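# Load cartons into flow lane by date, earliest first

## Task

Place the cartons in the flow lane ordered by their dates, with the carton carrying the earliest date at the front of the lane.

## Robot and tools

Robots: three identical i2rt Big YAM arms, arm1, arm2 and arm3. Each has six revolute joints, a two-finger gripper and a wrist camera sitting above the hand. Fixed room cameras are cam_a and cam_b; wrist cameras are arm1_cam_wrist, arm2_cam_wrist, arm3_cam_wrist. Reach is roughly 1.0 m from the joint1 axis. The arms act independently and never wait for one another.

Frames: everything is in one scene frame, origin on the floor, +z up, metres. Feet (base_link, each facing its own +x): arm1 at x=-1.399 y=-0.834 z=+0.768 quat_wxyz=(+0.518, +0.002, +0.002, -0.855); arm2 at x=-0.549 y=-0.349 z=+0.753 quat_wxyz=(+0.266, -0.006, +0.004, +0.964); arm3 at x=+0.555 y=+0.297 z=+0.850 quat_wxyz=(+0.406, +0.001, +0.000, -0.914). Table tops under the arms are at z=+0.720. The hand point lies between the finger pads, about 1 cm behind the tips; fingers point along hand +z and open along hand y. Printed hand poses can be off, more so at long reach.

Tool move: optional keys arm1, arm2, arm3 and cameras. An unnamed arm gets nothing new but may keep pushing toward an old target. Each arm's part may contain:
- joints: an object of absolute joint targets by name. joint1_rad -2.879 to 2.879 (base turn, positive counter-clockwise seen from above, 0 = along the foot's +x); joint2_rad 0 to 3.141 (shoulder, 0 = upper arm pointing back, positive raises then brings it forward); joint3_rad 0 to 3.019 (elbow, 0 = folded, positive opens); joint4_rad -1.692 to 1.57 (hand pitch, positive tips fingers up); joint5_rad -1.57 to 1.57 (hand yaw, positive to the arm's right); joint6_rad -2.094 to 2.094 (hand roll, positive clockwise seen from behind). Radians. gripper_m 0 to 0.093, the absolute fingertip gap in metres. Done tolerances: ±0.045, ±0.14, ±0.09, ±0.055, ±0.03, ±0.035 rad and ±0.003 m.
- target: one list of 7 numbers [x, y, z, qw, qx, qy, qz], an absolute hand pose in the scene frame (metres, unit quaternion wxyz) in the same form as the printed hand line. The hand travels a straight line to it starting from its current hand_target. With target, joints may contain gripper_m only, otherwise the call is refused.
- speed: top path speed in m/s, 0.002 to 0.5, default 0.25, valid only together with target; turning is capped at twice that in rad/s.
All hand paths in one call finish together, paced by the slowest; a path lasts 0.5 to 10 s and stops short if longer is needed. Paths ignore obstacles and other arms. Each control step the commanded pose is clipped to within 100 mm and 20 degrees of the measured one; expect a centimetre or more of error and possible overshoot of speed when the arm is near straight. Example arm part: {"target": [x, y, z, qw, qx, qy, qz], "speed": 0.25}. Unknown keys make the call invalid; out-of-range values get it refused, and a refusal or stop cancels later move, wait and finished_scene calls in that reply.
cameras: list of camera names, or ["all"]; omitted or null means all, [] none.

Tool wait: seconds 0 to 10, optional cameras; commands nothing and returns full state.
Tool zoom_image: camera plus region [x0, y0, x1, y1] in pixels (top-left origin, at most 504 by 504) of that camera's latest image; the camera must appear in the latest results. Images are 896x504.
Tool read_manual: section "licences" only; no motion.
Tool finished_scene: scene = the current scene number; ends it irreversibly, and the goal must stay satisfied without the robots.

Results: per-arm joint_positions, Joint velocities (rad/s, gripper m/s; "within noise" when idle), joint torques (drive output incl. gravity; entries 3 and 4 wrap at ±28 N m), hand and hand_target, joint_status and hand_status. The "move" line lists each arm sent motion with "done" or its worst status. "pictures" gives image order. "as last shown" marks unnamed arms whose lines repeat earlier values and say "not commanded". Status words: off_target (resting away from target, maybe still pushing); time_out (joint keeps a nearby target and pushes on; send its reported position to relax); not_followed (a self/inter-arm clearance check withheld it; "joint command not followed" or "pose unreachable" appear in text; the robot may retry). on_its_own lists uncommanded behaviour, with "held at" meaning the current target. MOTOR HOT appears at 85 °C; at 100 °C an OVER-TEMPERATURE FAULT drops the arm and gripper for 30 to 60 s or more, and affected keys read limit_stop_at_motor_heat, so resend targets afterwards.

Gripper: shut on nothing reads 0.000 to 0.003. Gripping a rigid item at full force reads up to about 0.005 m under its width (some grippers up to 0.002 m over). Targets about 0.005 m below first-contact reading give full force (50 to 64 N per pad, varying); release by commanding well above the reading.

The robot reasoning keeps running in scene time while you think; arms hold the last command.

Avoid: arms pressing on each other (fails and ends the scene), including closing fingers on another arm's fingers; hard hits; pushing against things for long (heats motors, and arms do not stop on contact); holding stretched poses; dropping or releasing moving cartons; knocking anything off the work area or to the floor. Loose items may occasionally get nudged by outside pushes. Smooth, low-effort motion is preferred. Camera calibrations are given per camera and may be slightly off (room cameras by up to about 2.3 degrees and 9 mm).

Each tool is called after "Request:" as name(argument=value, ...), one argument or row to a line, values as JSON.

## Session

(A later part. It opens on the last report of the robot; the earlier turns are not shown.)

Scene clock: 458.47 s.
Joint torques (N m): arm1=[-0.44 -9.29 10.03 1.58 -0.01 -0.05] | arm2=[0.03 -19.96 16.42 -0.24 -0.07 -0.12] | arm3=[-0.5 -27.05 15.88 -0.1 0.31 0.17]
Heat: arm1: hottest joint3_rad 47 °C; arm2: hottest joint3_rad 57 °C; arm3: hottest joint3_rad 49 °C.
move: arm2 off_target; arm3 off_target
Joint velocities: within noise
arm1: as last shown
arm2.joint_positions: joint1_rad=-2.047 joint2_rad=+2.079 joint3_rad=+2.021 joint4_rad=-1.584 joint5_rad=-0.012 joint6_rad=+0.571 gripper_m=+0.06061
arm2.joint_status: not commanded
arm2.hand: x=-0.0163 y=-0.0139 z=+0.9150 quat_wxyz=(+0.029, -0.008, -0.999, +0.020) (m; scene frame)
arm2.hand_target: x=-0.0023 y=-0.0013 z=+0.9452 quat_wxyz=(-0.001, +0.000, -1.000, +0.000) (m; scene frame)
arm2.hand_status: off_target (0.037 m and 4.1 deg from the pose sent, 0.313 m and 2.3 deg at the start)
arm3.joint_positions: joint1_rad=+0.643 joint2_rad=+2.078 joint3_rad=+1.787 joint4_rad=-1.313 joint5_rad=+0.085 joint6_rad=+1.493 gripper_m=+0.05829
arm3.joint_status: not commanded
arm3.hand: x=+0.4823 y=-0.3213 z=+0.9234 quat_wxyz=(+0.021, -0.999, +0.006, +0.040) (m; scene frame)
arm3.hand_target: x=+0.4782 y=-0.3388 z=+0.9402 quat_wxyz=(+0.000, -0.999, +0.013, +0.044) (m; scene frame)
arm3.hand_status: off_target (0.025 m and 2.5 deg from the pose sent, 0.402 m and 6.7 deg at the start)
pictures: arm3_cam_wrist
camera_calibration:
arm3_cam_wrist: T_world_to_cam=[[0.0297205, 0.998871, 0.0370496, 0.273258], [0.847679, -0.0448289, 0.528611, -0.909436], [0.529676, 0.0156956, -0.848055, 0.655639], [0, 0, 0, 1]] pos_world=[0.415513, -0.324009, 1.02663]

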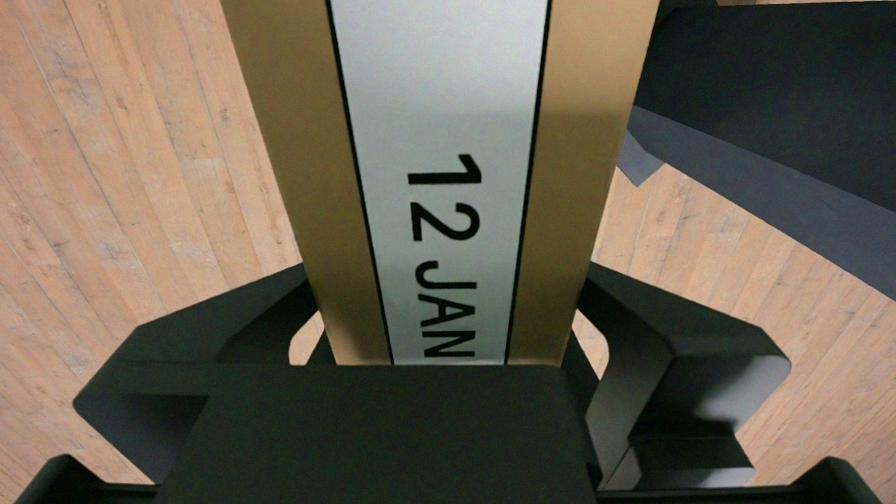

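Request:
move(
  arm2={"target": [0.004, 0.008, 0.84, 0, 0, -1, 0], "speed": 0.2},
  arm3={"target": [0.474, -0.340, 0.85, -0.0006, 0.99896, -0.0131, -0.0436], "speed": 0.2},
  cameras=[],
)

Request:
move(
  arm2={"target": [0.004, 0.008, 0.80, 0, 0, -1, 0], "speed": 0.12},
  arm3={"target": [0.474, -0.340, 0.806, -0.0006, 0.99896, -0.0131, -0.0436], "speed": 0.12},
  cameras=["arm3_cam_wrist"],
)

Scene clock: 469.37 s.
Joint torques (N m): arm1=[-0.5 -9.35 10.03 1.58 0 -0.05] | arm2=[0.5 -23.18 9.87 0.51 -0.08 -0.04] | arm3=[-0.67 -29.86 11.14 0.5 0.32 0.09]
Heat: arm1: hottest joint3_rad 47 °C; arm2: hottest joint3_rad 61 °C; arm3: hottest joint3_rad 51 °C.
move: arm2 off_target; arm3 off_target
Joint velocities: within noise
arm1: as last shown
arm2.joint_positions: joint1_rad=-2.044 joint2_rad=+2.166 joint3_rad=+1.932 joint4_rad=-1.370 joint5_rad=-0.012 joint6_rad=+0.571 gripper_m=+0.06061
arm2.joint_status: not commanded
arm2.hand: x=+0.0045 y=-0.0005 z=+0.8260 quat_wxyz=(+0.012, -0.006, -1.000, +0.009) (m; scene frame)
arm2.hand_target: x=+0.0038 y=+0.0079 z=+0.8399 quat_wxyz=(+0.000, +0.000, -1.000, +0.000) (m; scene frame)
arm2.hand_status: off_target (0.016 m and 1.9 deg from the pose sent, 0.081 m and 4.1 deg at the start)
arm3.joint_positions: joint1_rad=+0.643 joint2_rad=+2.186 joint3_rad=+1.731 joint4_rad=-1.144 joint5_rad=+0.085 joint6_rad=+1.493 gripper_m=+0.05829
arm3.joint_status: not commanded
arm3.hand: x=+0.4815 y=-0.3304 z=+0.8376 quat_wxyz=(+0.018, -0.999, +0.007, +0.040) (m; scene frame)
arm3.hand_target: x=+0.4741 y=-0.3396 z=+0.8500 quat_wxyz=(+0.001, -0.999, +0.013, +0.044) (m; scene frame)
arm3.hand_status: off_target (0.017 m and 2.1 deg from the pose sent, 0.076 m and 2.5 deg at the start)
pictures: none
No camera images: "cameras" was empty.

Scene clock: 470.70 s.
Joint torques (N m): arm1=[-0.5 -9.29 10.04 1.59 0 -0.05] | arm2=[0.44 -21.42 9.22 0.61 -0.07 -0.02] | arm3=[-0.5 -28.69 10.36 0.53 0.3 0.1]
Heat: arm1: hottest joint3_rad 47 °C; arm2: hottest joint3_rad 61 °C; arm3: hottest joint3_rad 51 °C.
move: arm2 done; arm3 off_target
Joint velocities: within noise
arm1: as last shown
arm2.joint_positions: joint1_rad=-2.043 joint2_rad=+2.179 joint3_rad=+1.884 joint4_rad=-1.284 joint5_rad=-0.013 joint6_rad=+0.571 gripper_m=+0.06061
arm2.joint_status: not commanded
arm2.hand: x=+0.0071 y=+0.0014 z=+0.7993 quat_wxyz=(+0.003, -0.006, -1.000, +0.003) (m; scene frame)
arm2.hand_target: x=+0.0040 y=+0.0080 z=+0.7999 quat_wxyz=(+0.000, +0.000, -1.000, +0.000) (m; scene frame)
arm2.hand_status: done (0.007 m and 0.8 deg from the pose sent, 0.027 m and 1.9 deg at the start)
arm3.joint_positions: joint1_rad=+0.643 joint2_rad=+2.231 joint3_rad=+1.706 joint4_rad=-1.061 joint5_rad=+0.085 joint6_rad=+1.493 gripper_m=+0.05829
arm3.joint_status: not commanded
arm3.hand: x=+0.4814 y=-0.3331 z=+0.8012 quat_wxyz=(+0.011, -0.999, +0.007, +0.041) (m; scene frame)
arm3.hand_target: x=+0.4740 y=-0.3398 z=+0.8061 quat_wxyz=(+0.001, -0.999, +0.013, +0.044) (m; scene frame)
arm3.hand_status: off_target (0.011 m and 1.4 deg from the pose sent, 0.034 m and 2.1 deg at the start)
pictures: arm3_cam_wrist
camera_calibration:
arm3_cam_wrist: T_world_to_cam=[[0.0302252, 0.999382, 0.0179589, 0.304815], [0.848796, -0.035151, 0.527551, -0.84111], [0.527856, -0.000701871, -0.849334, 0.549211], [0, 0, 0, 1]] pos_world=[0.414814, -0.333807, 0.904717]

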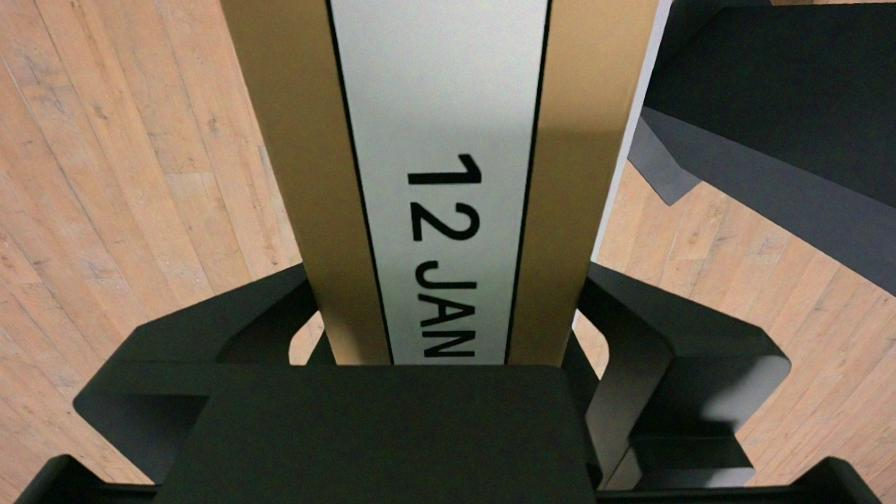

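Request:
move(
  arm2={"target": [0.004, 0.008, 0.785, 0, 0, -1, 0], "speed": 0.08},
  arm3={"joints": {"joint2_rad": 2.231, "joint3_rad": 1.688, "joint4_rad": -1.018}},
  cameras=["arm3_cam_wrist"],
)

Scene clock: 479.93 s.
Joint torques (N m): arm1=[-0.44 -9.23 10.03 1.59 0 -0.05] | arm2=[0.5 -21.36 9.01 0.62 -0.08 -0.02] | arm3=[-0.62 -28.63 10.04 0.58 0.31 0.08]
Heat: arm1: hottest joint3_rad 47 °C; arm2: hottest joint3_rad 59 °C; arm3: hottest joint3_rad 49 °C.
move: arm2 done; arm3 done
Joint velocities: within noise
arm1: as last shown
arm2.joint_positions: joint1_rad=-2.043 joint2_rad=+2.191 joint3_rad=+1.866 joint4_rad=-1.253 joint5_rad=-0.013 joint6_rad=+0.571 gripper_m=+0.06061
arm2.joint_status: not commanded
arm2.hand: x=+0.0073 y=+0.0015 z=+0.7854 quat_wxyz=(+0.002, -0.006, -1.000, +0.002) (m; scene frame)
arm2.hand_target: x=+0.0039 y=+0.0079 z=+0.7850 quat_wxyz=(+0.000, +0.000, -1.000, +0.000) (m; scene frame)
arm2.hand_status: done (0.007 m and 0.7 deg from the pose sent, 0.016 m and 0.8 deg at the start)
arm3.joint_positions: joint1_rad=+0.643 joint2_rad=+2.231 joint3_rad=+1.678 joint4_rad=-1.027 joint5_rad=+0.085 joint6_rad=+1.493 gripper_m=+0.05829
arm3.joint_status: all done
arm3.hand: x=+0.4818 y=-0.3290 z=+0.7920 quat_wxyz=(+0.008, -0.999, +0.007, +0.041) (m; scene frame)
arm3.hand_target: x=+0.4746 y=-0.3348 z=+0.7952 quat_wxyz=(-0.001, -0.999, +0.013, +0.044) (m; scene frame)
arm3.hand_status: not commanded
pictures: arm3_cam_wrist
camera_calibration:
arm3_cam_wrist: T_world_to_cam=[[0.030189, 0.999474, 0.0118387, 0.305794], [0.849093, -0.0318924, 0.52728, -0.835322], [0.52738, -0.00586589, -0.849609, 0.539878], [0, 0, 0, 1]] pos_world=[0.415314, -0.329107, 0.895513]

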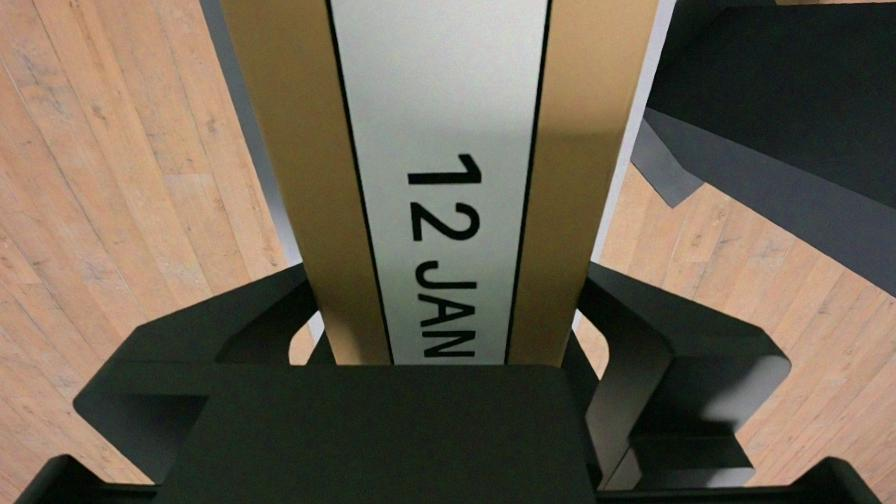

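Request:
move(
  arm2={"target": [0.003, 0.008, 0.773, 0, 0, -1, 0], "speed": 0.06},
  arm3={"joints": {"joint2_rad": 2.250, "joint4_rad": -1.000}},
  cameras=[],
)

Request:
move(
  arm2={"target": [0.002, 0.008, 0.765, 0, 0, -1, 0], "speed": 0.06},
  arm3={"joints": {"joint2_rad": 2.262, "joint4_rad": -0.998}},
  cameras=["arm3_cam_wrist"],
)

Scene clock: 485.43 s.
Joint torques (N m): arm1=[-0.44 -9.35 10.03 1.59 0 -0.05] | arm2=[0.5 -21.48 8.62 0.64 -0.09 -0.02] | arm3=[-0.73 -27.75 9.99 0.65 0.3 0.09]
Heat: arm1: hottest joint3_rad 47 °C; arm2: hottest joint3_rad 58 °C; arm3: hottest joint3_rad 48 °C.
move: arm2 done; arm3 done
Joint velocities: within noise
arm1: as last shown
arm2.joint_positions: joint1_rad=-2.042 joint2_rad=+2.194 joint3_rad=+1.853 joint4_rad=-1.227 joint5_rad=-0.012 joint6_rad=+0.571 gripper_m=+0.06061
arm2.joint_status: not commanded
arm2.hand: x=+0.0080 y=+0.0026 z=+0.7786 quat_wxyz=(-0.002, -0.005, -1.000, +0.000) (m; scene frame)
arm2.hand_target: x=+0.0029 y=+0.0079 z=+0.7730 quat_wxyz=(+0.000, +0.000, -1.000, +0.000) (m; scene frame)
arm2.hand_status: done (0.009 m and 0.6 deg from the pose sent, 0.015 m and 0.7 deg at the start)
arm3.joint_positions: joint1_rad=+0.643 joint2_rad=+2.242 joint3_rad=+1.678 joint4_rad=-1.009 joint5_rad=+0.085 joint6_rad=+1.493 gripper_m=+0.05829
arm3.joint_status: all done
arm3.hand: x=+0.4816 y=-0.3311 z=+0.7850 quat_wxyz=(+0.005, -0.999, +0.007, +0.041) (m; scene frame)
arm3.hand_target: x=+0.4745 y=-0.3355 z=+0.7835 quat_wxyz=(+0.000, -0.999, +0.013, +0.044) (m; scene frame)
arm3.hand_status: not commanded
pictures: none
No camera images: "cameras" was empty.

Scene clock: 486.40 s.
Joint torques (N m): arm1=[-0.5 -9.35 10.03 1.61 -0.01 -0.05] | arm2=[0.5 -20.78 8.29 0.62 -0.08 0] | arm3=[-0.85 -27.34 9.99 0.55 0.26 0.09]
Heat: arm1: hottest joint3_rad 47 °C; arm2: hottest joint3_rad 58 °C; arm3: hottest joint3_rad 48 °C.
move: arm2 off_target; arm3 done
Joint velocities: within noise
arm1: as last shown
arm2.joint_positions: joint1_rad=-2.041 joint2_rad=+2.194 joint3_rad=+1.846 joint4_rad=-1.209 joint5_rad=-0.012 joint6_rad=+0.571 gripper_m=+0.06061
arm2.joint_status: not commanded
arm2.hand: x=+0.0094 y=+0.0040 z=+0.7762 quat_wxyz=(-0.007, -0.005, -1.000, -0.003) (m; scene frame)
arm2.hand_target: x=+0.0020 y=+0.0079 z=+0.7652 quat_wxyz=(+0.000, +0.000, -1.000, +0.000) (m; scene frame)
arm2.hand_status: off_target (0.014 m and 1.0 deg from the pose sent, 0.016 m and 0.6 deg at the start)
arm3.joint_positions: joint1_rad=+0.643 joint2_rad=+2.247 joint3_rad=+1.678 joint4_rad=-1.006 joint5_rad=+0.087 joint6_rad=+1.493 gripper_m=+0.05829
arm3.joint_status: all done
arm3.hand: x=+0.4814 y=-0.3311 z=+0.7824 quat_wxyz=(+0.006, -0.999, +0.007, +0.042) (m; scene frame)
arm3.hand_target: x=+0.4747 y=-0.3337 z=+0.7761 quat_wxyz=(+0.005, -0.999, +0.013, +0.043) (m; scene frame)
arm3.hand_status: not commanded
pictures: arm3_cam_wrist
camera_calibration:
arm3_cam_wrist: T_world_to_cam=[[0.0301683, 0.999523, 0.00662831, 0.312152], [0.849967, -0.0291427, 0.526029, -0.828536], [0.525971, -0.0102356, -0.850441, 0.531774], [0, 0, 0, 1]] pos_world=[0.415114, -0.330706, 0.886007]

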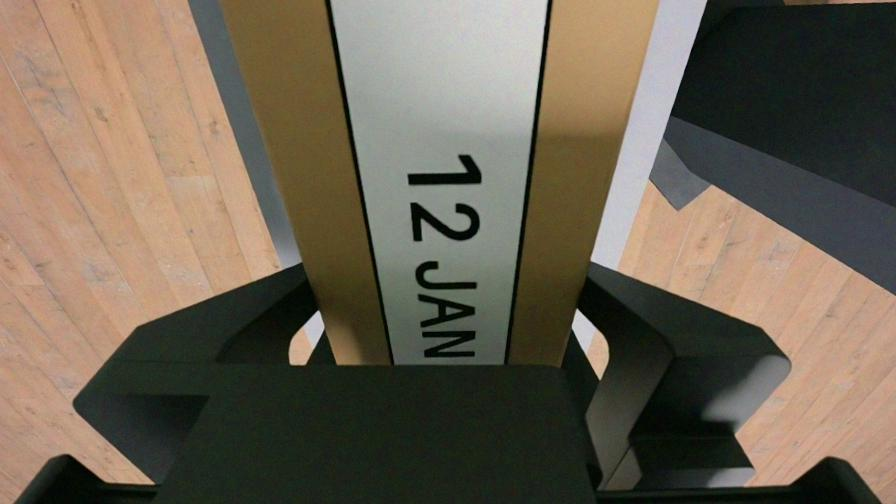

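Request:
move(
  arm2={"joints": {"gripper_m": 0.093}},
  arm3={"joints": {"gripper_m": 0.093}},
  cameras=["arm2_cam_wrist", "arm3_cam_wrist"],
)

Request:
move(
  arm2={"target": [0.004, 0.006, 0.935, 0, 0, -1, 0], "speed": 0.2},
  cameras=["arm2_cam_wrist", "arm3_cam_wrist"],
)

Scene clock: 490.53 s.
Joint torques (N m): arm1=[-0.38 -9.29 10.03 1.59 0 -0.05] | arm2=[0.44 -20.95 8.42 0.64 -0.05 -0.01] | arm3=[-0.56 -27.28 10.13 0.73 0.22 0.1]
Heat: arm1: hottest joint3_rad 47 °C; arm2: hottest joint3_rad 57 °C; arm3: hottest joint3_rad 47 °C.
move: arm2 done; arm3 off_target
Joint velocities: within noise
arm1.joint_positions: joint1_rad=+0.615 joint2_rad=+1.095 joint3_rad=+0.974 joint4_rad=-0.892 joint5_rad=+0.001 joint6_rad=+0.008 gripper_m=+0.09296
arm1.joint_status: not commanded
arm1.hand: x=-1.3442 y=-1.2499 z=+1.0090 quat_wxyz=(-0.207, -0.637, -0.721, +0.178) (m; scene frame)
arm1.hand_target: x=-1.3495 y=-1.2546 z=+1.0192 quat_wxyz=(-0.218, -0.636, -0.715, +0.191) (m; scene frame)
arm1.hand_status: not commanded
arm2.joint_positions: joint1_rad=-2.041 joint2_rad=+2.194 joint3_rad=+1.846 joint4_rad=-1.209 joint5_rad=-0.013 joint6_rad=+0.571 gripper_m=+0.09285
arm2.joint_status: all done
arm2.hand: x=+0.0093 y=+0.0042 z=+0.7762 quat_wxyz=(-0.007, -0.005, -1.000, -0.003) (m; scene frame)
arm2.hand_target: x=+0.0020 y=+0.0078 z=+0.7652 quat_wxyz=(+0.000, +0.000, -1.000, +0.000) (m; scene frame)
arm2.hand_status: not commanded
arm3.joint_positions: joint1_rad=+0.643 joint2_rad=+2.246 joint3_rad=+1.676 joint4_rad=-1.010 joint5_rad=+0.088 joint6_rad=+1.493 gripper_m=+0.07741
arm3.joint_status: gripper_m off_target (ended at +0.07735, target +0.09300)
arm3.hand: x=+0.4814 y=-0.3294 z=+0.7825 quat_wxyz=(+0.008, -0.999, +0.007, +0.042) (m; scene frame)
arm3.hand_target: x=+0.4748 y=-0.3337 z=+0.7763 quat_wxyz=(+0.005, -0.999, +0.013, +0.043) (m; scene frame)
arm3.hand_status: not commanded
pictures: arm2_cam_wrist, arm3_cam_wrist
camera_calibration:
arm2_cam_wrist: T_world_to_cam=[[-0.00449511, -0.999971, 0.00612687, -0.00248126], [-0.832538, 0.00713637, 0.553922, -0.414231], [-0.55395, -0.00261092, -0.832546, 0.774238], [0, 0, 0, 1]] pos_world=[0.0840144, 0.00249639, 0.874056]
arm3_cam_wrist: T_world_to_cam=[[0.0298386, 0.999483, 0.0120103, 0.306305], [0.850287, -0.0316976, 0.525364, -0.828993], [0.525473, -0.00546391, -0.850793, 0.53405], [0, 0, 0, 1]] pos_world=[0.415114, -0.329506, 0.88621]

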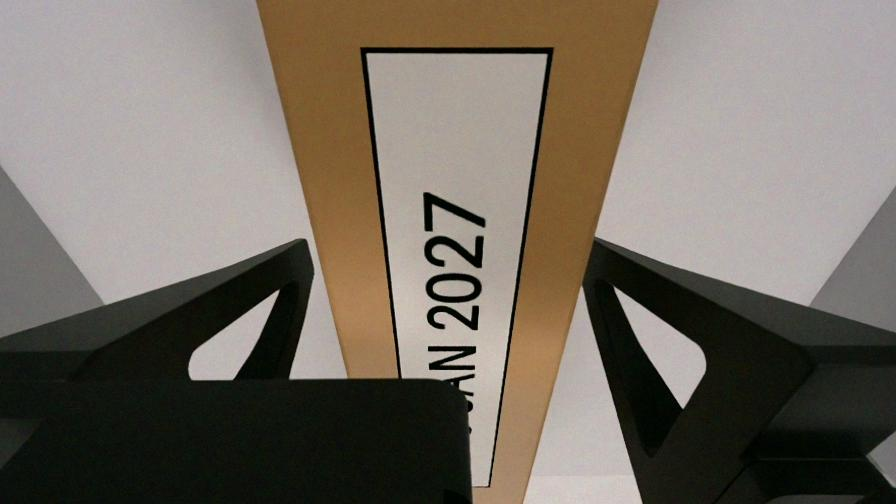

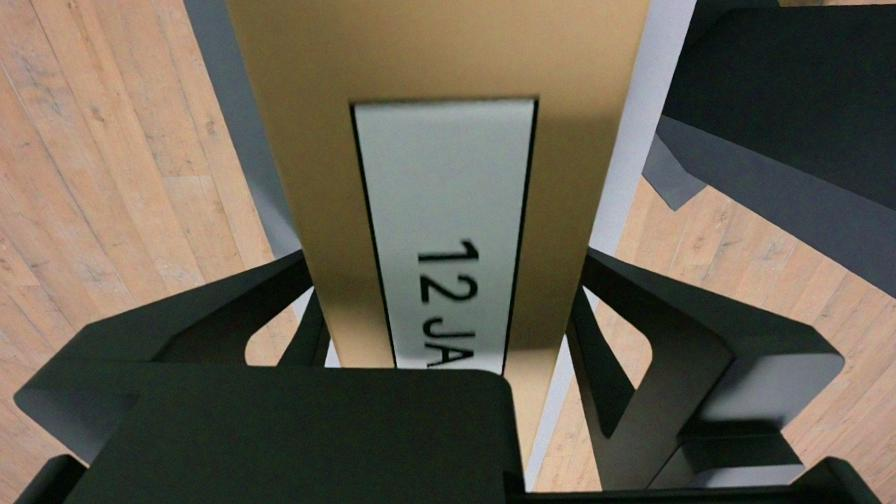

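Scene clock: 492.23 s.
Joint torques (N m): arm1=[-0.38 -9.35 10.03 1.59 0 -0.05] | arm2=[-0.03 -19.02 14.82 -0.12 -0.05 -0.08] | arm3=[-0.67 -27.11 10.14 0.72 0.22 0.11]
Heat: arm1: hottest joint3_rad 47 °C; arm2: hottest joint3_rad 57 °C; arm3: hottest joint3_rad 47 °C.
move: arm2 off_target
Joint velocities: within noise
arm1, arm3: as last shown
arm2.joint_positions: joint1_rad=-2.041 joint2_rad=+2.085 joint3_rad=+2.062 joint4_rad=-1.578 joint5_rad=-0.013 joint6_rad=+0.571 gripper_m=+0.09294
arm2.joint_status: not commanded
arm2.hand: x=-0.0080 y=-0.0041 z=+0.9262 quat_wxyz=(+0.012, -0.005, -1.000, +0.008) (m; scene frame)
arm2.hand_target: x=+0.0032 y=+0.0054 z=+0.9351 quat_wxyz=(-0.001, +0.000, -1.000, +0.000) (m; scene frame)
arm2.hand_status: off_target (0.018 m and 1.7 deg from the pose sent, 0.159 m and 1.0 deg at the start)
pictures: arm2_cam_wrist, arm3_cam_wrist
camera_calibration:
arm2_cam_wrist: T_world_to_cam=[[-0.00454531, -0.999543, 0.0298898, -0.0337278], [-0.811187, 0.0211645, 0.584404, -0.539757], [-0.58477, -0.0215899, -0.810912, 0.869197], [0, 0, 0, 1]] pos_world=[0.070283, -0.0035228, 1.02129]
arm3_cam_wrist: T_world_to_cam=[[0.0298386, 0.999483, 0.0120103, 0.306305], [0.850287, -0.0316976, 0.525364, -0.828993], [0.525473, -0.00546391, -0.850793, 0.53405], [0, 0, 0, 1]] pos_world=[0.415114, -0.329506, 0.88621]

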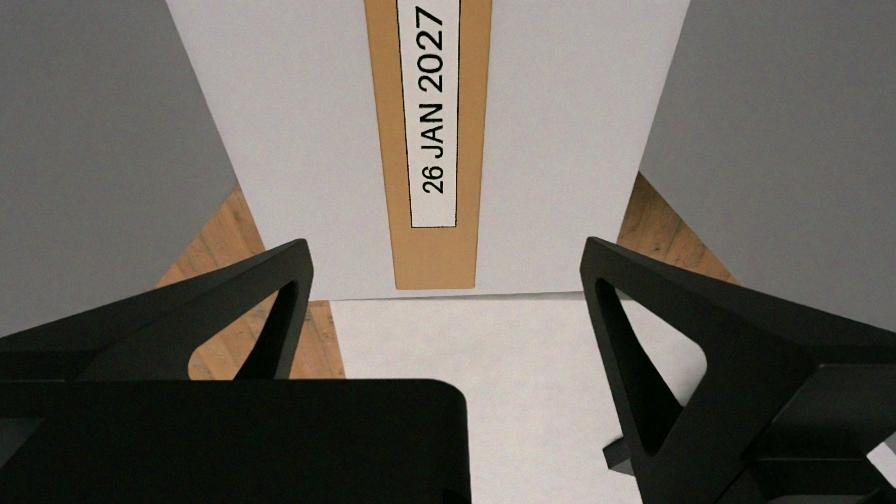

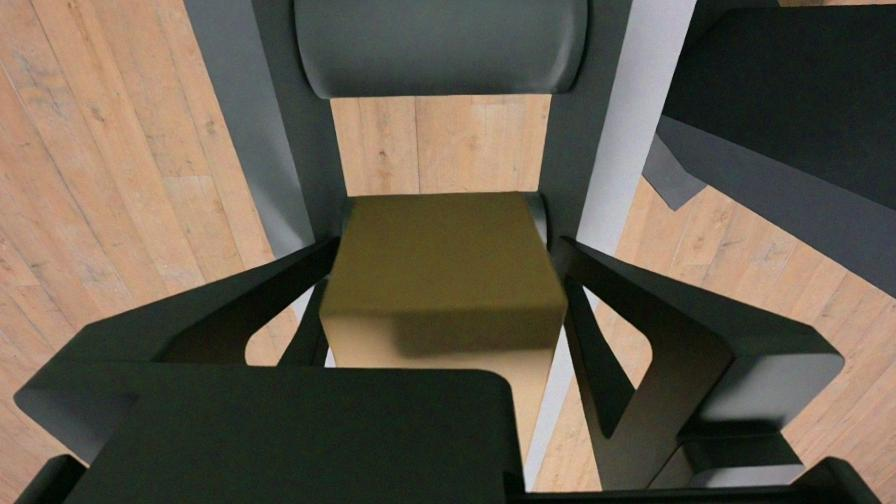

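Request:
move(
  arm2={"target": [-0.31, 0.03, 0.96, 0, 0, -1, 0], "speed": 0.3},
  arm3={"target": [0.478, -0.333, 0.94, -0.0006, 0.99896, -0.0131, -0.0436], "speed": 0.25},
  cameras=["arm3_cam_wrist"],
)

Request:
move(
  arm2={"joints": {"joint1_rad": -1.0, "joint2_rad": 1.3, "joint3_rad": 1.15, "joint4_rad": -1.43}},
  arm3={"target": [0.31, 0.02, 0.95, 0, -0.99991, 0.0131, 0], "speed": 0.3},
  cameras=[],
)

Request:
move(
  arm3={"target": [0.03, 0.002, 0.95, 0, -0.99966, 0.02618, 0], "speed": 0.3},
  cameras=["arm3_cam_wrist"],
)

Scene clock: 498.40 s.
Joint torques (N m): arm1=[-0.44 -9.29 10.02 1.59 0 -0.06] | arm2=[-0.15 -11.81 8.38 0.76 0.12 0.08] | arm3=[-0.26 -24.41 13.5 -0.02 0.23 0.13]
Heat: arm1: hottest joint3_rad 47 °C; arm2: hottest joint3_rad 58 °C; arm3: hottest joint3_rad 47 °C.
move: arm2 done; arm3 done
Joint velocities: within noise
arm1: as last shown
arm2.joint_positions: joint1_rad=-1.605 joint2_rad=+1.512 joint3_rad=+1.382 joint4_rad=-1.426 joint5_rad=-0.016 joint6_rad=+0.986 gripper_m=+0.09294
arm2.joint_status: not commanded
arm2.hand: x=-0.3085 y=+0.0324 z=+0.9680 quat_wxyz=(-0.002, +0.006, -1.000, -0.005) (m; scene frame)
arm2.hand_target: x=-0.3100 y=+0.0299 z=+0.9601 quat_wxyz=(+0.000, +0.000, -1.000, +0.000) (m; scene frame)
arm2.hand_status: done (0.008 m and 0.9 deg from the pose sent, 0.306 m and 1.7 deg at the start)
arm3.joint_positions: joint1_rad=+0.643 joint2_rad=+2.041 joint3_rad=+1.788 joint4_rad=-1.303 joint5_rad=+0.088 joint6_rad=+1.493 gripper_m=+0.09294
arm3.joint_status: not commanded
arm3.on_its_own: gripper_m moved +0.01553 to your old target +0.09300
arm3.hand: x=+0.4814 y=-0.3258 z=+0.9464 quat_wxyz=(-0.004, -0.999, +0.007, +0.043) (m; scene frame)
arm3.hand_target: x=+0.4781 y=-0.3326 z=+0.9398 quat_wxyz=(+0.000, -0.999, +0.013, +0.044) (m; scene frame)
arm3.hand_status: done (0.010 m and 0.8 deg from the pose sent, 0.158 m and 1.1 deg at the start; pose on its path clipped on 3 of 64 steps)
pictures: arm3_cam_wrist
camera_calibration:
arm3_cam_wrist: T_world_to_cam=[[0.0298543, 0.999483, -0.0119519, 0.323489], [0.851447, -0.0191654, 0.524091, -0.910214], [0.523591, -0.0258227, -0.851579, 0.668513], [0, 0, 0, 1]] pos_world=[0.415314, -0.323504, 1.05019]

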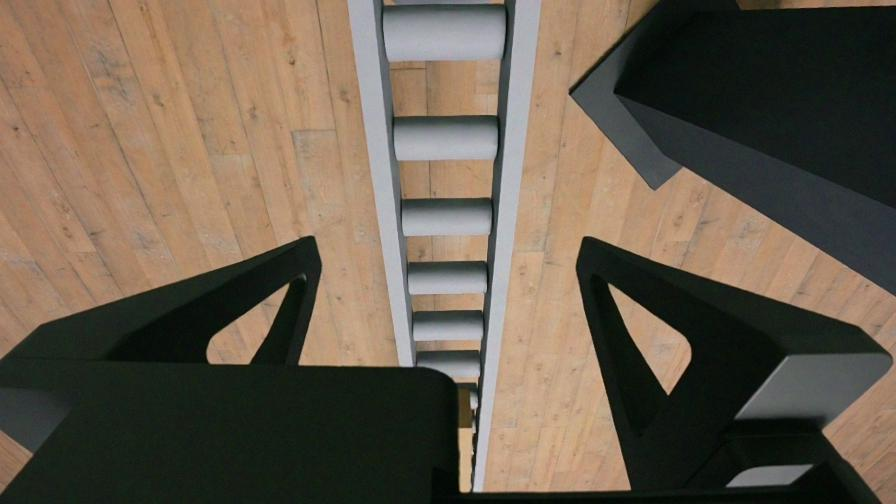

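Scene clock: 500.83 s.
Joint torques (N m): arm1=[-0.5 -9.23 10.03 1.61 0 -0.05] | arm2=[0.44 -7.94 8.4 0.12 0.07 0.09] | arm3=[-0.38 -14.15 9.52 0.46 0.01 -0.06]
Heat: arm1: hottest joint3_rad 47 °C; arm2: hottest joint3_rad 58 °C; arm3: hottest joint3_rad 47 °C.
move: arm2 done; arm3 done
Joint velocities: within noise
arm1: as last shown
arm2.joint_positions: joint1_rad=-1.008 joint2_rad=+1.296 joint3_rad=+1.169 joint4_rad=-1.426 joint5_rad=-0.015 joint6_rad=+0.988 gripper_m=+0.09295
arm2.joint_status: all done
arm2.hand: x=-0.5615 y=+0.0208 z=+0.9680 quat_wxyz=(+0.002, +0.299, -0.954, -0.004) (m; scene frame)
arm2.hand_target: x=-0.5639 y=+0.0145 z=+0.9595 quat_wxyz=(+0.005, +0.297, -0.955, +0.009) (m; scene frame)
arm2.hand_status: not commanded
arm3.joint_positions: joint1_rad=+0.023 joint2_rad=+1.410 joint3_rad=+0.952 joint4_rad=-1.115 joint5_rad=+0.004 joint6_rad=+0.886 gripper_m=+0.09294
arm3.joint_status: not commanded
arm3.hand: x=+0.3117 y=+0.0177 z=+0.9501 quat_wxyz=(+0.002, -1.000, +0.013, +0.000) (m; scene frame)
arm3.hand_target: x=+0.3100 y=+0.0199 z=+0.9500 quat_wxyz=(+0.000, -1.000, +0.013, +0.000) (m; scene frame)
arm3.hand_status: done (0.003 m and 0.2 deg from the pose sent, 0.386 m and 5.0 deg at the start)
pictures: none
No camera images: "cameras" was empty.

Scene clock: 502.80 s.
Joint torques (N m): arm1=[-0.5 -9.35 10.03 1.58 0 -0.06] | arm2=[0.44 -8 8.42 0.12 0.07 0.09] | arm3=[-0.03 -22.71 14.46 0.03 0.01 -0.03]
Heat: arm1: hottest joint3_rad 47 °C; arm2: hottest joint3_rad 58 °C; arm3: hottest joint3_rad 47 °C.
move: arm3 off_target
Joint velocities: within noise
arm1, arm2: as last shown
arm3.joint_positions: joint1_rad=-0.321 joint2_rad=+1.945 joint3_rad=+1.654 joint4_rad=-1.280 joint5_rad=+0.003 joint6_rad=+0.576 gripper_m=+0.09294
arm3.joint_status: not commanded
arm3.hand: x=+0.0410 y=+0.0081 z=+0.9520 quat_wxyz=(+0.001, -1.000, +0.030, +0.000) (m; scene frame)
arm3.hand_target: x=+0.0304 y=+0.0024 z=+0.9500 quat_wxyz=(+0.000, -1.000, +0.026, +0.000) (m; scene frame)
arm3.hand_status: off_target (0.013 m and 0.5 deg from the pose sent, 0.282 m and 1.5 deg at the start)
pictures: arm3_cam_wrist
camera_calibration:
arm3_cam_wrist: T_world_to_cam=[[0.0763096, 0.997084, 0.000224433, -0.0104538], [0.800804, -0.0614219, 0.595769, -0.597641], [0.594045, -0.0452832, -0.803156, 0.863681], [0, 0, 0, 1]] pos_world=[-0.0336742, 0.0128253, 1.04973]

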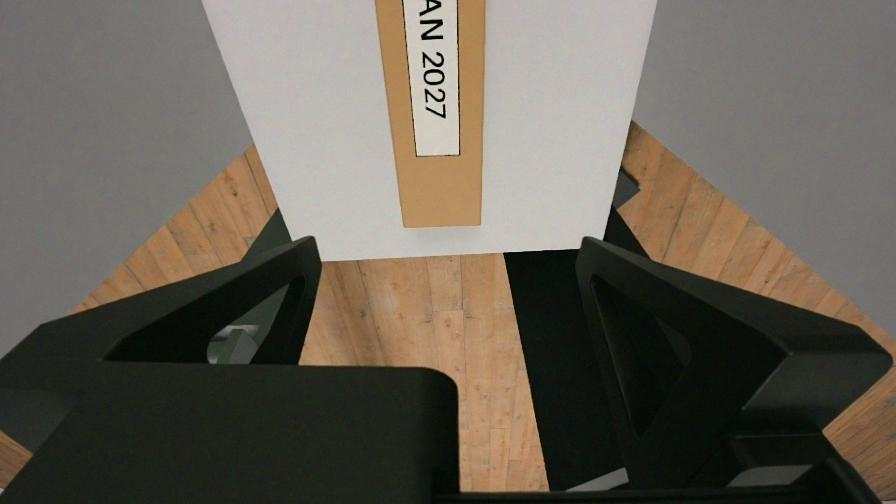

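Request:
move(
  arm3={"target": [-0.016, 0.003, 0.85, 0, -0.99966, 0.02618, 0], "speed": 0.2},
  cameras=[],
)

Request:
move(
  arm3={"target": [-0.019, 0.002, 0.764, 0, -0.99966, 0.02618, 0], "speed": 0.15},
  cameras=["arm3_cam_wrist"],
)

Scene clock: 508.17 s.
Joint torques (N m): arm1=[-0.44 -9.35 10.04 1.61 0 -0.06] | arm2=[0.5 -8 8.42 0.12 0.07 0.08] | arm3=[-0.32 -26.34 13.39 0.58 0.01 -0.02]
Heat: arm1: hottest joint3_rad 47 °C; arm2: hottest joint3_rad 57 °C; arm3: hottest joint3_rad 47 °C.
move: arm3 off_target
Joint velocities: within noise
arm1, arm2: as last shown
arm3.joint_positions: joint1_rad=-0.353 joint2_rad=+2.155 joint3_rad=+1.713 joint4_rad=-1.154 joint5_rad=+0.003 joint6_rad=+0.538 gripper_m=+0.09294
arm3.joint_status: not commanded
arm3.hand: x=-0.0006 y=+0.0070 z=+0.8489 quat_wxyz=(+0.007, -1.000, +0.027, -0.011) (m; scene frame)
arm3.hand_target: x=-0.0156 y=+0.0032 z=+0.8504 quat_wxyz=(+0.000, -1.000, +0.026, +0.000) (m; scene frame)
arm3.hand_status: off_target (0.016 m and 1.5 deg from the pose sent, 0.117 m and 0.5 deg at the start)
pictures: none
No camera images: "cameras" was empty.

Scene clock: 509.47 s.
Joint torques (N m): arm1=[-0.38 -9.29 10.03 1.59 0 -0.05] | arm2=[0.44 -8 8.42 0.12 0.07 0.09] | arm3=[-0.67 -26.7 10.07 0.76 0 -0.03]
Heat: arm1: hottest joint3_rad 47 °C; arm2: hottest joint3_rad 57 °C; arm3: hottest joint3_rad 47 °C.
move: arm3 off_target
Joint velocities: within noise
arm1, arm2: as last shown
arm3.joint_positions: joint1_rad=-0.353 joint2_rad=+2.271 joint3_rad=+1.713 joint4_rad=-1.004 joint5_rad=+0.003 joint6_rad=+0.538 gripper_m=+0.09294
arm3.joint_status: not commanded
arm3.hand: x=-0.0160 y=-0.0012 z=+0.7773 quat_wxyz=(-0.001, -1.000, +0.027, +0.004) (m; scene frame)
arm3.hand_target: x=-0.0188 y=+0.0020 z=+0.7643 quat_wxyz=(+0.000, -1.000, +0.026, +0.000) (m; scene frame)
arm3.hand_status: off_target (0.014 m and 0.5 deg from the pose sent, 0.087 m and 1.5 deg at the start)
pictures: arm3_cam_wrist
camera_calibration:
arm3_cam_wrist: T_world_to_cam=[[0.0698692, 0.997546, -0.00460026, 0.00678025], [0.805924, -0.0537289, 0.589576, -0.443618], [0.587882, -0.0449006, -0.8077, 0.760229], [0, 0, 0, 1]] pos_world=[-0.0898758, 0.00353603, 0.875614]

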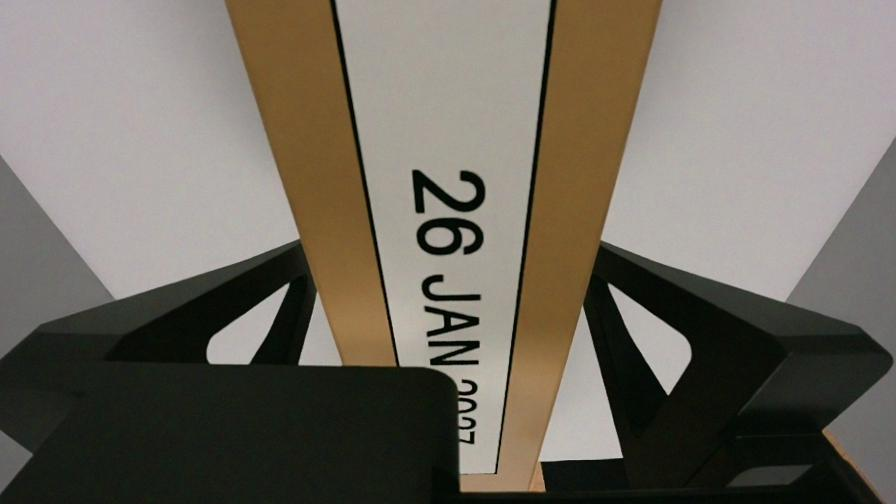

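Request:
move(
  arm3={"joints": {"gripper_m": 0.05}},
  cameras=[],
)

Request:
move(
  arm3={"target": [-0.01, 0.0, 0.95, 0, -0.99966, 0.02618, 0], "speed": 0.25},
  cameras=[],
)

Request:
move(
  arm3={"target": [0.31, 0.02, 0.95, 0, -0.99991, 0.0131, 0], "speed": 0.25},
  cameras=["arm3_cam_wrist", "cam_b"],
)

Request:
zoom_image(
  camera="cam_b",
  region=[310, 170, 570, 350],
)

Request:
move(
  arm3={"target": [0.478, -0.340, 0.94, -0.0006, 0.99896, -0.0131, -0.0436], "speed": 0.3},
  cameras=[],
)

Request:
move(
  arm3={"target": [0.474, -0.340, 0.85, -0.0006, 0.99896, -0.0131, -0.0436], "speed": 0.2},
  cameras=[],
)

Request:
move(
  arm3={"target": [0.474, -0.340, 0.806, -0.0006, 0.99896, -0.0131, -0.0436], "speed": 0.12},
  cameras=["arm3_cam_wrist"],
)

Scene clock: 514.67 s.
Joint torques (N m): arm1=[-0.44 -9.29 10.03 1.59 0 -0.05] | arm2=[0.5 -7.94 8.4 0.12 0.07 0.09] | arm3=[-0.44 -26.87 10.04 0.79 -0.06 -0.01]
Heat: arm1: hottest joint3_rad 47 °C; arm2: hottest joint3_rad 57 °C; arm3: hottest joint3_rad 47 °C.
move: arm3 off_target
Joint velocities: within noise
arm1, arm2: as last shown
arm3.joint_positions: joint1_rad=-0.353 joint2_rad=+2.271 joint3_rad=+1.713 joint4_rad=-1.004 joint5_rad=+0.004 joint6_rad=+0.536 gripper_m=+0.05838
arm3.joint_status: gripper_m off_target (ended at +0.05840, target +0.05000)
arm3.hand: x=-0.0161 y=-0.0010 z=+0.7773 quat_wxyz=(+0.000, -1.000, +0.026, +0.004) (m; scene frame)
arm3.hand_target: x=-0.0188 y=+0.0020 z=+0.7643 quat_wxyz=(+0.000, -1.000, +0.026, +0.000) (m; scene frame)
arm3.hand_status: not commanded
pictures: none
No camera images: "cameras" was empty.

Scene clock: 516.33 s.
Joint torques (N m): arm1=[-0.44 -9.41 10.04 1.59 -0.01 -0.05] | arm2=[0.44 -7.94 8.4 0.12 0.07 0.08] | arm3=[0.26 -28.45 15.49 -0.12 -0.01 0.1]
Heat: arm1: hottest joint3_rad 47 °C; arm2: hottest joint3_rad 57 °C; arm3: hottest joint3_rad 47 °C.
move: arm3 off_target
Joint velocities: within noise
arm1.joint_positions: joint1_rad=+0.615 joint2_rad=+1.095 joint3_rad=+0.974 joint4_rad=-0.892 joint5_rad=+0.001 joint6_rad=+0.008 gripper_m=+0.09296
arm1.joint_status: not commanded
arm1.hand: x=-1.3442 y=-1.2499 z=+1.0090 quat_wxyz=(-0.207, -0.637, -0.721, +0.178) (m; scene frame)
arm1.hand_target: x=-1.3495 y=-1.2546 z=+1.0192 quat_wxyz=(-0.218, -0.636, -0.715, +0.191) (m; scene frame)
arm1.hand_status: not commanded
arm2: as last shown
arm3.joint_positions: joint1_rad=-0.353 joint2_rad=+2.077 joint3_rad=+1.798 joint4_rad=-1.338 joint5_rad=+0.003 joint6_rad=+0.536 gripper_m=+0.05838
arm3.joint_status: not commanded
arm3.hand: x=+0.0047 y=+0.0098 z=+0.9266 quat_wxyz=(+0.013, -0.999, +0.026, -0.021) (m; scene frame)
arm3.hand_target: x=-0.0089 y=+0.0005 z=+0.9503 quat_wxyz=(+0.000, -1.000, +0.026, +0.000) (m; scene frame)
arm3.hand_status: off_target (0.029 m and 2.8 deg from the pose sent, 0.173 m and 0.4 deg at the start; pose on its path clipped on 5 of 50 steps)
pictures: none
No camera images: "cameras" was empty.

Scene clock: 518.63 s.
Joint torques (N m): arm1=[-0.44 -9.41 10.04 1.59 0 -0.06] | arm2=[0.44 -8 8.42 0.13 0.07 0.09] | arm3=[0.73 -15.91 10.5 0.57 0.2 0.16]
Heat: arm1: hottest joint3_rad 47 °C; arm2: hottest joint3_rad 56 °C; arm3: hottest joint3_rad 47 °C.
move: arm3 off_target
Joint velocities: within noise
arm1, arm2: as last shown
arm3.joint_positions: joint1_rad=+0.006 joint2_rad=+1.428 joint3_rad=+0.937 joint4_rad=-1.120 joint5_rad=-0.002 joint6_rad=+0.868 gripper_m=+0.05838
arm3.joint_status: not commanded
arm3.hand: x=+0.3129 y=+0.0273 z=+0.9388 quat_wxyz=(+0.015, -1.000, +0.013, -0.015) (m; scene frame)
arm3.hand_target: x=+0.3102 y=+0.0201 z=+0.9501 quat_wxyz=(+0.000, -1.000, +0.013, +0.000) (m; scene frame)
arm3.hand_status: off_target (0.014 m and 2.4 deg from the pose sent, 0.306 m and 3.2 deg at the start)
pictures: arm3_cam_wrist, cam_b
camera_calibration:
arm3_cam_wrist: T_world_to_cam=[[0.0413403, 0.998766, 0.0275246, -0.0651334], [0.784517, -0.049507, 0.618128, -0.822583], [0.618728, -0.00396012, -0.785596, 0.667053], [0, 0, 0, 1]] pos_world=[0.235299, 0.026971, 1.03429]

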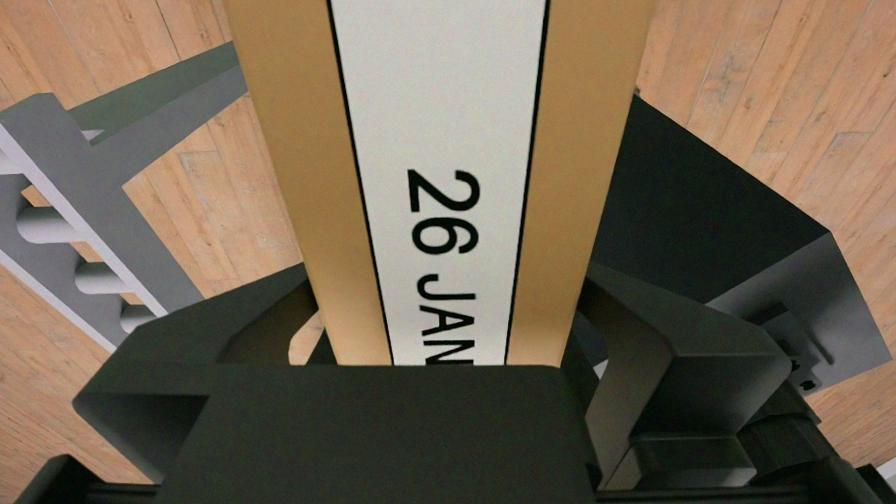

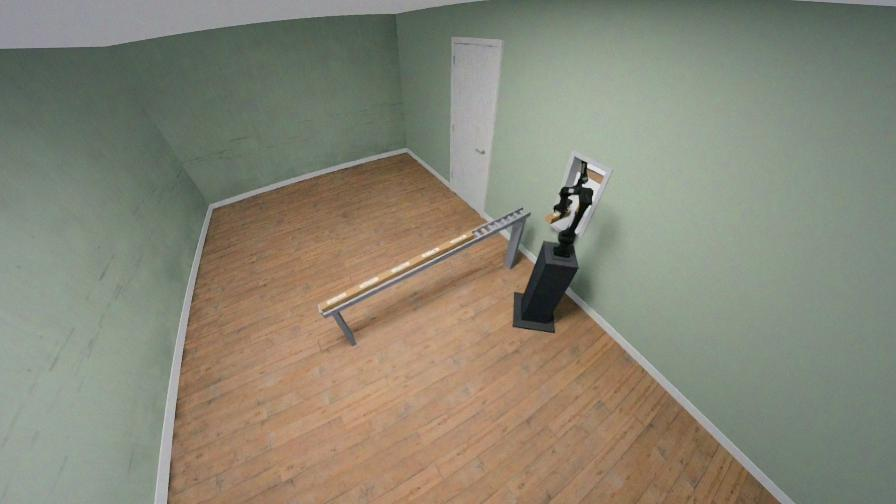

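Scaled by 1.938 from the camera's 896x504 image, which has a finer 1280x720 frame.

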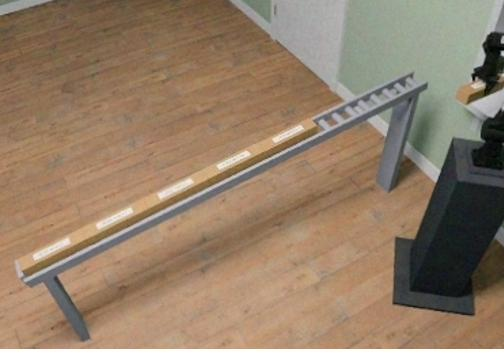

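Scene clock: 521.10 s.
Joint torques (N m): arm1=[-0.44 -9.35 10.03 1.61 0 -0.05] | arm2=[0.44 -7.94 8.4 0.12 0.07 0.09] | arm3=[-0.26 -27.22 16.02 -0.17 0.32 0.16]
Heat: arm1: hottest joint3_rad 47 °C; arm2: hottest joint3_rad 56 °C; arm3: hottest joint3_rad 47 °C.
move: arm3 off_target
Joint velocities: within noise
arm1, arm2: as last shown
arm3.joint_positions: joint1_rad=+0.643 joint2_rad=+2.081 joint3_rad=+1.784 joint4_rad=-1.313 joint5_rad=+0.085 joint6_rad=+1.493 gripper_m=+0.05838
arm3.joint_status: not commanded
arm3.hand: x=+0.4823 y=-0.3202 z=+0.9207 quat_wxyz=(+0.023, -0.999, +0.006, +0.040) (m; scene frame)
arm3.hand_target: x=+0.4781 y=-0.3387 z=+0.9404 quat_wxyz=(+0.000, -0.999, +0.013, +0.044) (m; scene frame)
arm3.hand_status: off_target (0.028 m and 2.7 deg from the pose sent, 0.403 m and 6.9 deg at the start)
pictures: none
No camera images: "cameras" was empty.

Scene clock: 522.47 s.
Joint torques (N m): arm1=[-0.38 -9.29 10.02 1.59 0 -0.05] | arm2=[0.44 -7.94 8.4 0.12 0.07 0.08] | arm3=[-0.79 -30.51 11.34 0.47 0.31 0.1]
Heat: arm1: hottest joint3_rad 47 °C; arm2: hottest joint3_rad 56 °C; arm3: hottest joint3_rad 47 °C.
move: arm3 off_target
Joint velocities: within noise
arm1: as last shown
arm2.joint_positions: joint1_rad=-1.008 joint2_rad=+1.296 joint3_rad=+1.169 joint4_rad=-1.426 joint5_rad=-0.015 joint6_rad=+0.988 gripper_m=+0.09295
arm2.joint_status: not commanded
arm2.hand: x=-0.5615 y=+0.0208 z=+0.9680 quat_wxyz=(+0.002, +0.299, -0.954, -0.004) (m; scene frame)
arm2.hand_target: x=-0.5639 y=+0.0145 z=+0.9595 quat_wxyz=(+0.005, +0.297, -0.955, +0.009) (m; scene frame)
arm2.hand_status: not commanded
arm3.joint_positions: joint1_rad=+0.643 joint2_rad=+2.193 joint3_rad=+1.728 joint4_rad=-1.143 joint5_rad=+0.086 joint6_rad=+1.493 gripper_m=+0.05838
arm3.joint_status: not commanded
arm3.hand: x=+0.4817 y=-0.3283 z=+0.8321 quat_wxyz=(+0.022, -0.999, +0.006, +0.040) (m; scene frame)
arm3.hand_target: x=+0.4740 y=-0.3396 z=+0.8502 quat_wxyz=(+0.000, -0.999, +0.013, +0.044) (m; scene frame)
arm3.hand_status: off_target (0.023 m and 2.6 deg from the pose sent, 0.074 m and 2.7 deg at the start)
pictures: none
No camera images: "cameras" was empty.

Scene clock: 523.80 s.
Joint torques (N m): arm1=[-0.38 -9.29 10.04 1.58 0 -0.05] | arm2=[0.44 -7.94 8.42 0.12 0.07 0.09] | arm3=[-0.73 -29.16 10.45 0.53 0.3 0.08]
Heat: arm1: hottest joint3_rad 47 °C; arm2: hottest joint3_rad 56 °C; arm3: hottest joint3_rad 47 °C.
move: arm3 off_target
Joint velocities: within noise
arm1, arm2: as last shown
arm3.joint_positions: joint1_rad=+0.643 joint2_rad=+2.234 joint3_rad=+1.705 joint4_rad=-1.061 joint5_rad=+0.086 joint6_rad=+1.493 gripper_m=+0.05838
arm3.joint_status: not commanded
arm3.hand: x=+0.4814 y=-0.3321 z=+0.7990 quat_wxyz=(+0.013, -0.999, +0.007, +0.041) (m; scene frame)
arm3.hand_target: x=+0.4739 y=-0.3398 z=+0.8061 quat_wxyz=(+0.001, -0.999, +0.013, +0.044) (m; scene frame)
arm3.hand_status: off_target (0.013 m and 1.6 deg from the pose sent, 0.030 m and 2.7 deg at the start)
pictures: arm3_cam_wrist
camera_calibration:
arm3_cam_wrist: T_world_to_cam=[[0.03014, 0.999309, 0.0217626, 0.300831], [0.84881, -0.0370863, 0.527395, -0.840525], [0.527838, 0.00257658, -0.849341, 0.548399], [0, 0, 0, 1]] pos_world=[0.414914, -0.333208, 0.90252]

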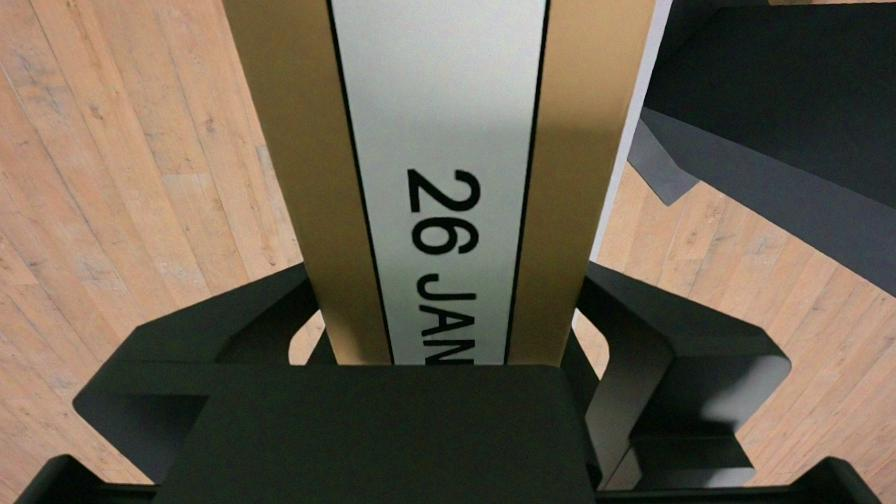

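Request:
move(
  arm3={"joints": {"joint2_rad": 2.231, "joint3_rad": 1.688, "joint4_rad": -1.018}},
  cameras=["arm3_cam_wrist"],
)

Request:
move(
  arm3={"joints": {"joint2_rad": 2.250, "joint4_rad": -1.000}},
  cameras=[],
)

Request:
move(
  arm3={"joints": {"joint2_rad": 2.262, "joint4_rad": -0.998}},
  cameras=["arm3_cam_wrist"],
)

Scene clock: 528.93 s.
Joint torques (N m): arm1=[-0.44 -9.35 10.06 1.61 0 -0.05] | arm2=[0.44 -7.94 8.39 0.12 0.07 0.08] | arm3=[-0.67 -28.92 10.14 0.58 0.3 0.1]
Heat: arm1: hottest joint3_rad 47 °C; arm2: hottest joint3_rad 56 °C; arm3: hottest joint3_rad 46 °C.
move: arm3 done
Joint velocities: within noise
arm1, arm2: as last shown
arm3.joint_positions: joint1_rad=+0.643 joint2_rad=+2.234 joint3_rad=+1.677 joint4_rad=-1.026 joint5_rad=+0.086 joint6_rad=+1.493 gripper_m=+0.05838
arm3.joint_status: all done
arm3.hand: x=+0.4818 y=-0.3279 z=+0.7896 quat_wxyz=(+0.010, -0.999, +0.007, +0.041) (m; scene frame)
arm3.hand_target: x=+0.4745 y=-0.3348 z=+0.7952 quat_wxyz=(-0.001, -0.999, +0.013, +0.044) (m; scene frame)
arm3.hand_status: not commanded
pictures: arm3_cam_wrist
camera_calibration:
arm3_cam_wrist: T_world_to_cam=[[0.0302075, 0.999415, 0.0160554, 0.30133], [0.8491, -0.0341324, 0.527129, -0.834639], [0.527368, -0.00229058, -0.849634, 0.539045], [0, 0, 0, 1]] pos_world=[0.415314, -0.328407, 0.893115]

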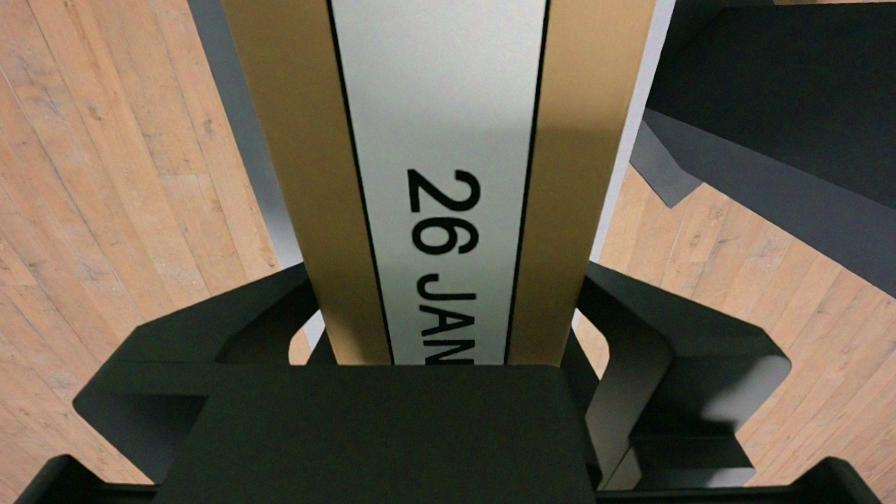

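Scene clock: 529.77 s.
Joint torques (N m): arm1=[-0.44 -9.29 10.03 1.59 0 -0.06] | arm2=[0.44 -7.94 8.4 0.12 0.07 0.09] | arm3=[-0.56 -27.93 10.11 0.59 0.27 0.08]
Heat: arm1: hottest joint3_rad 47 °C; arm2: hottest joint3_rad 56 °C; arm3: hottest joint3_rad 46 °C.
move: arm3 done
Joint velocities: within noise
arm1, arm2: as last shown
arm3.joint_positions: joint1_rad=+0.643 joint2_rad=+2.244 joint3_rad=+1.677 joint4_rad=-1.009 joint5_rad=+0.087 joint6_rad=+1.493 gripper_m=+0.05838
arm3.joint_status: all done
arm3.hand: x=+0.4814 y=-0.3303 z=+0.7836 quat_wxyz=(+0.006, -0.999, +0.007, +0.042) (m; scene frame)
arm3.hand_target: x=+0.4745 y=-0.3355 z=+0.7836 quat_wxyz=(+0.000, -0.999, +0.013, +0.044) (m; scene frame)
arm3.hand_status: not commanded
pictures: none
No camera images: "cameras" was empty.

Scene clock: 530.17 s.
Joint torques (N m): arm1=[-0.44 -9.29 10.04 1.59 -0.01 -0.06] | arm2=[0.44 -8 8.4 0.1 0.07 0.09] | arm3=[-0.62 -26.87 10.14 0.65 0.25 0.09]
Heat: arm1: hottest joint3_rad 47 °C; arm2: hottest joint3_rad 56 °C; arm3: hottest joint3_rad 46 °C.
move: arm3 done
Joint velocities: within noise
arm1, arm2: as last shown
arm3.joint_positions: joint1_rad=+0.643 joint2_rad=+2.244 joint3_rad=+1.677 joint4_rad=-1.008 joint5_rad=+0.087 joint6_rad=+1.493 gripper_m=+0.05838
arm3.joint_status: all done
arm3.hand: x=+0.4814 y=-0.3303 z=+0.7833 quat_wxyz=(+0.006, -0.999, +0.007, +0.042) (m; scene frame)
arm3.hand_target: x=+0.4747 y=-0.3337 z=+0.7763 quat_wxyz=(+0.005, -0.999, +0.013, +0.043) (m; scene frame)
arm3.hand_status: not commanded
pictures: arm3_cam_wrist
camera_calibration:
arm3_cam_wrist: T_world_to_cam=[[0.0301846, 0.999511, 0.00814773, 0.310188], [0.850084, -0.0299581, 0.525794, -0.829155], [0.525781, -0.0089446, -0.850573, 0.533253], [0, 0, 0, 1]] pos_world=[0.415114, -0.330106, 0.887008]

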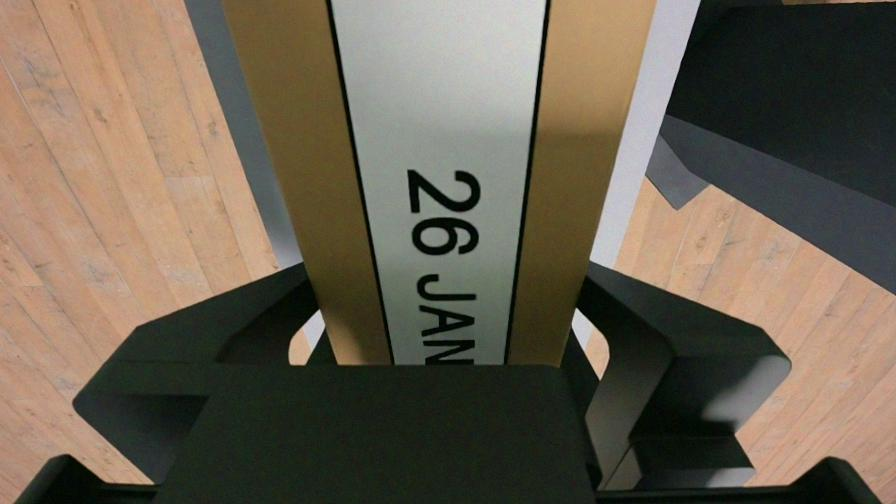

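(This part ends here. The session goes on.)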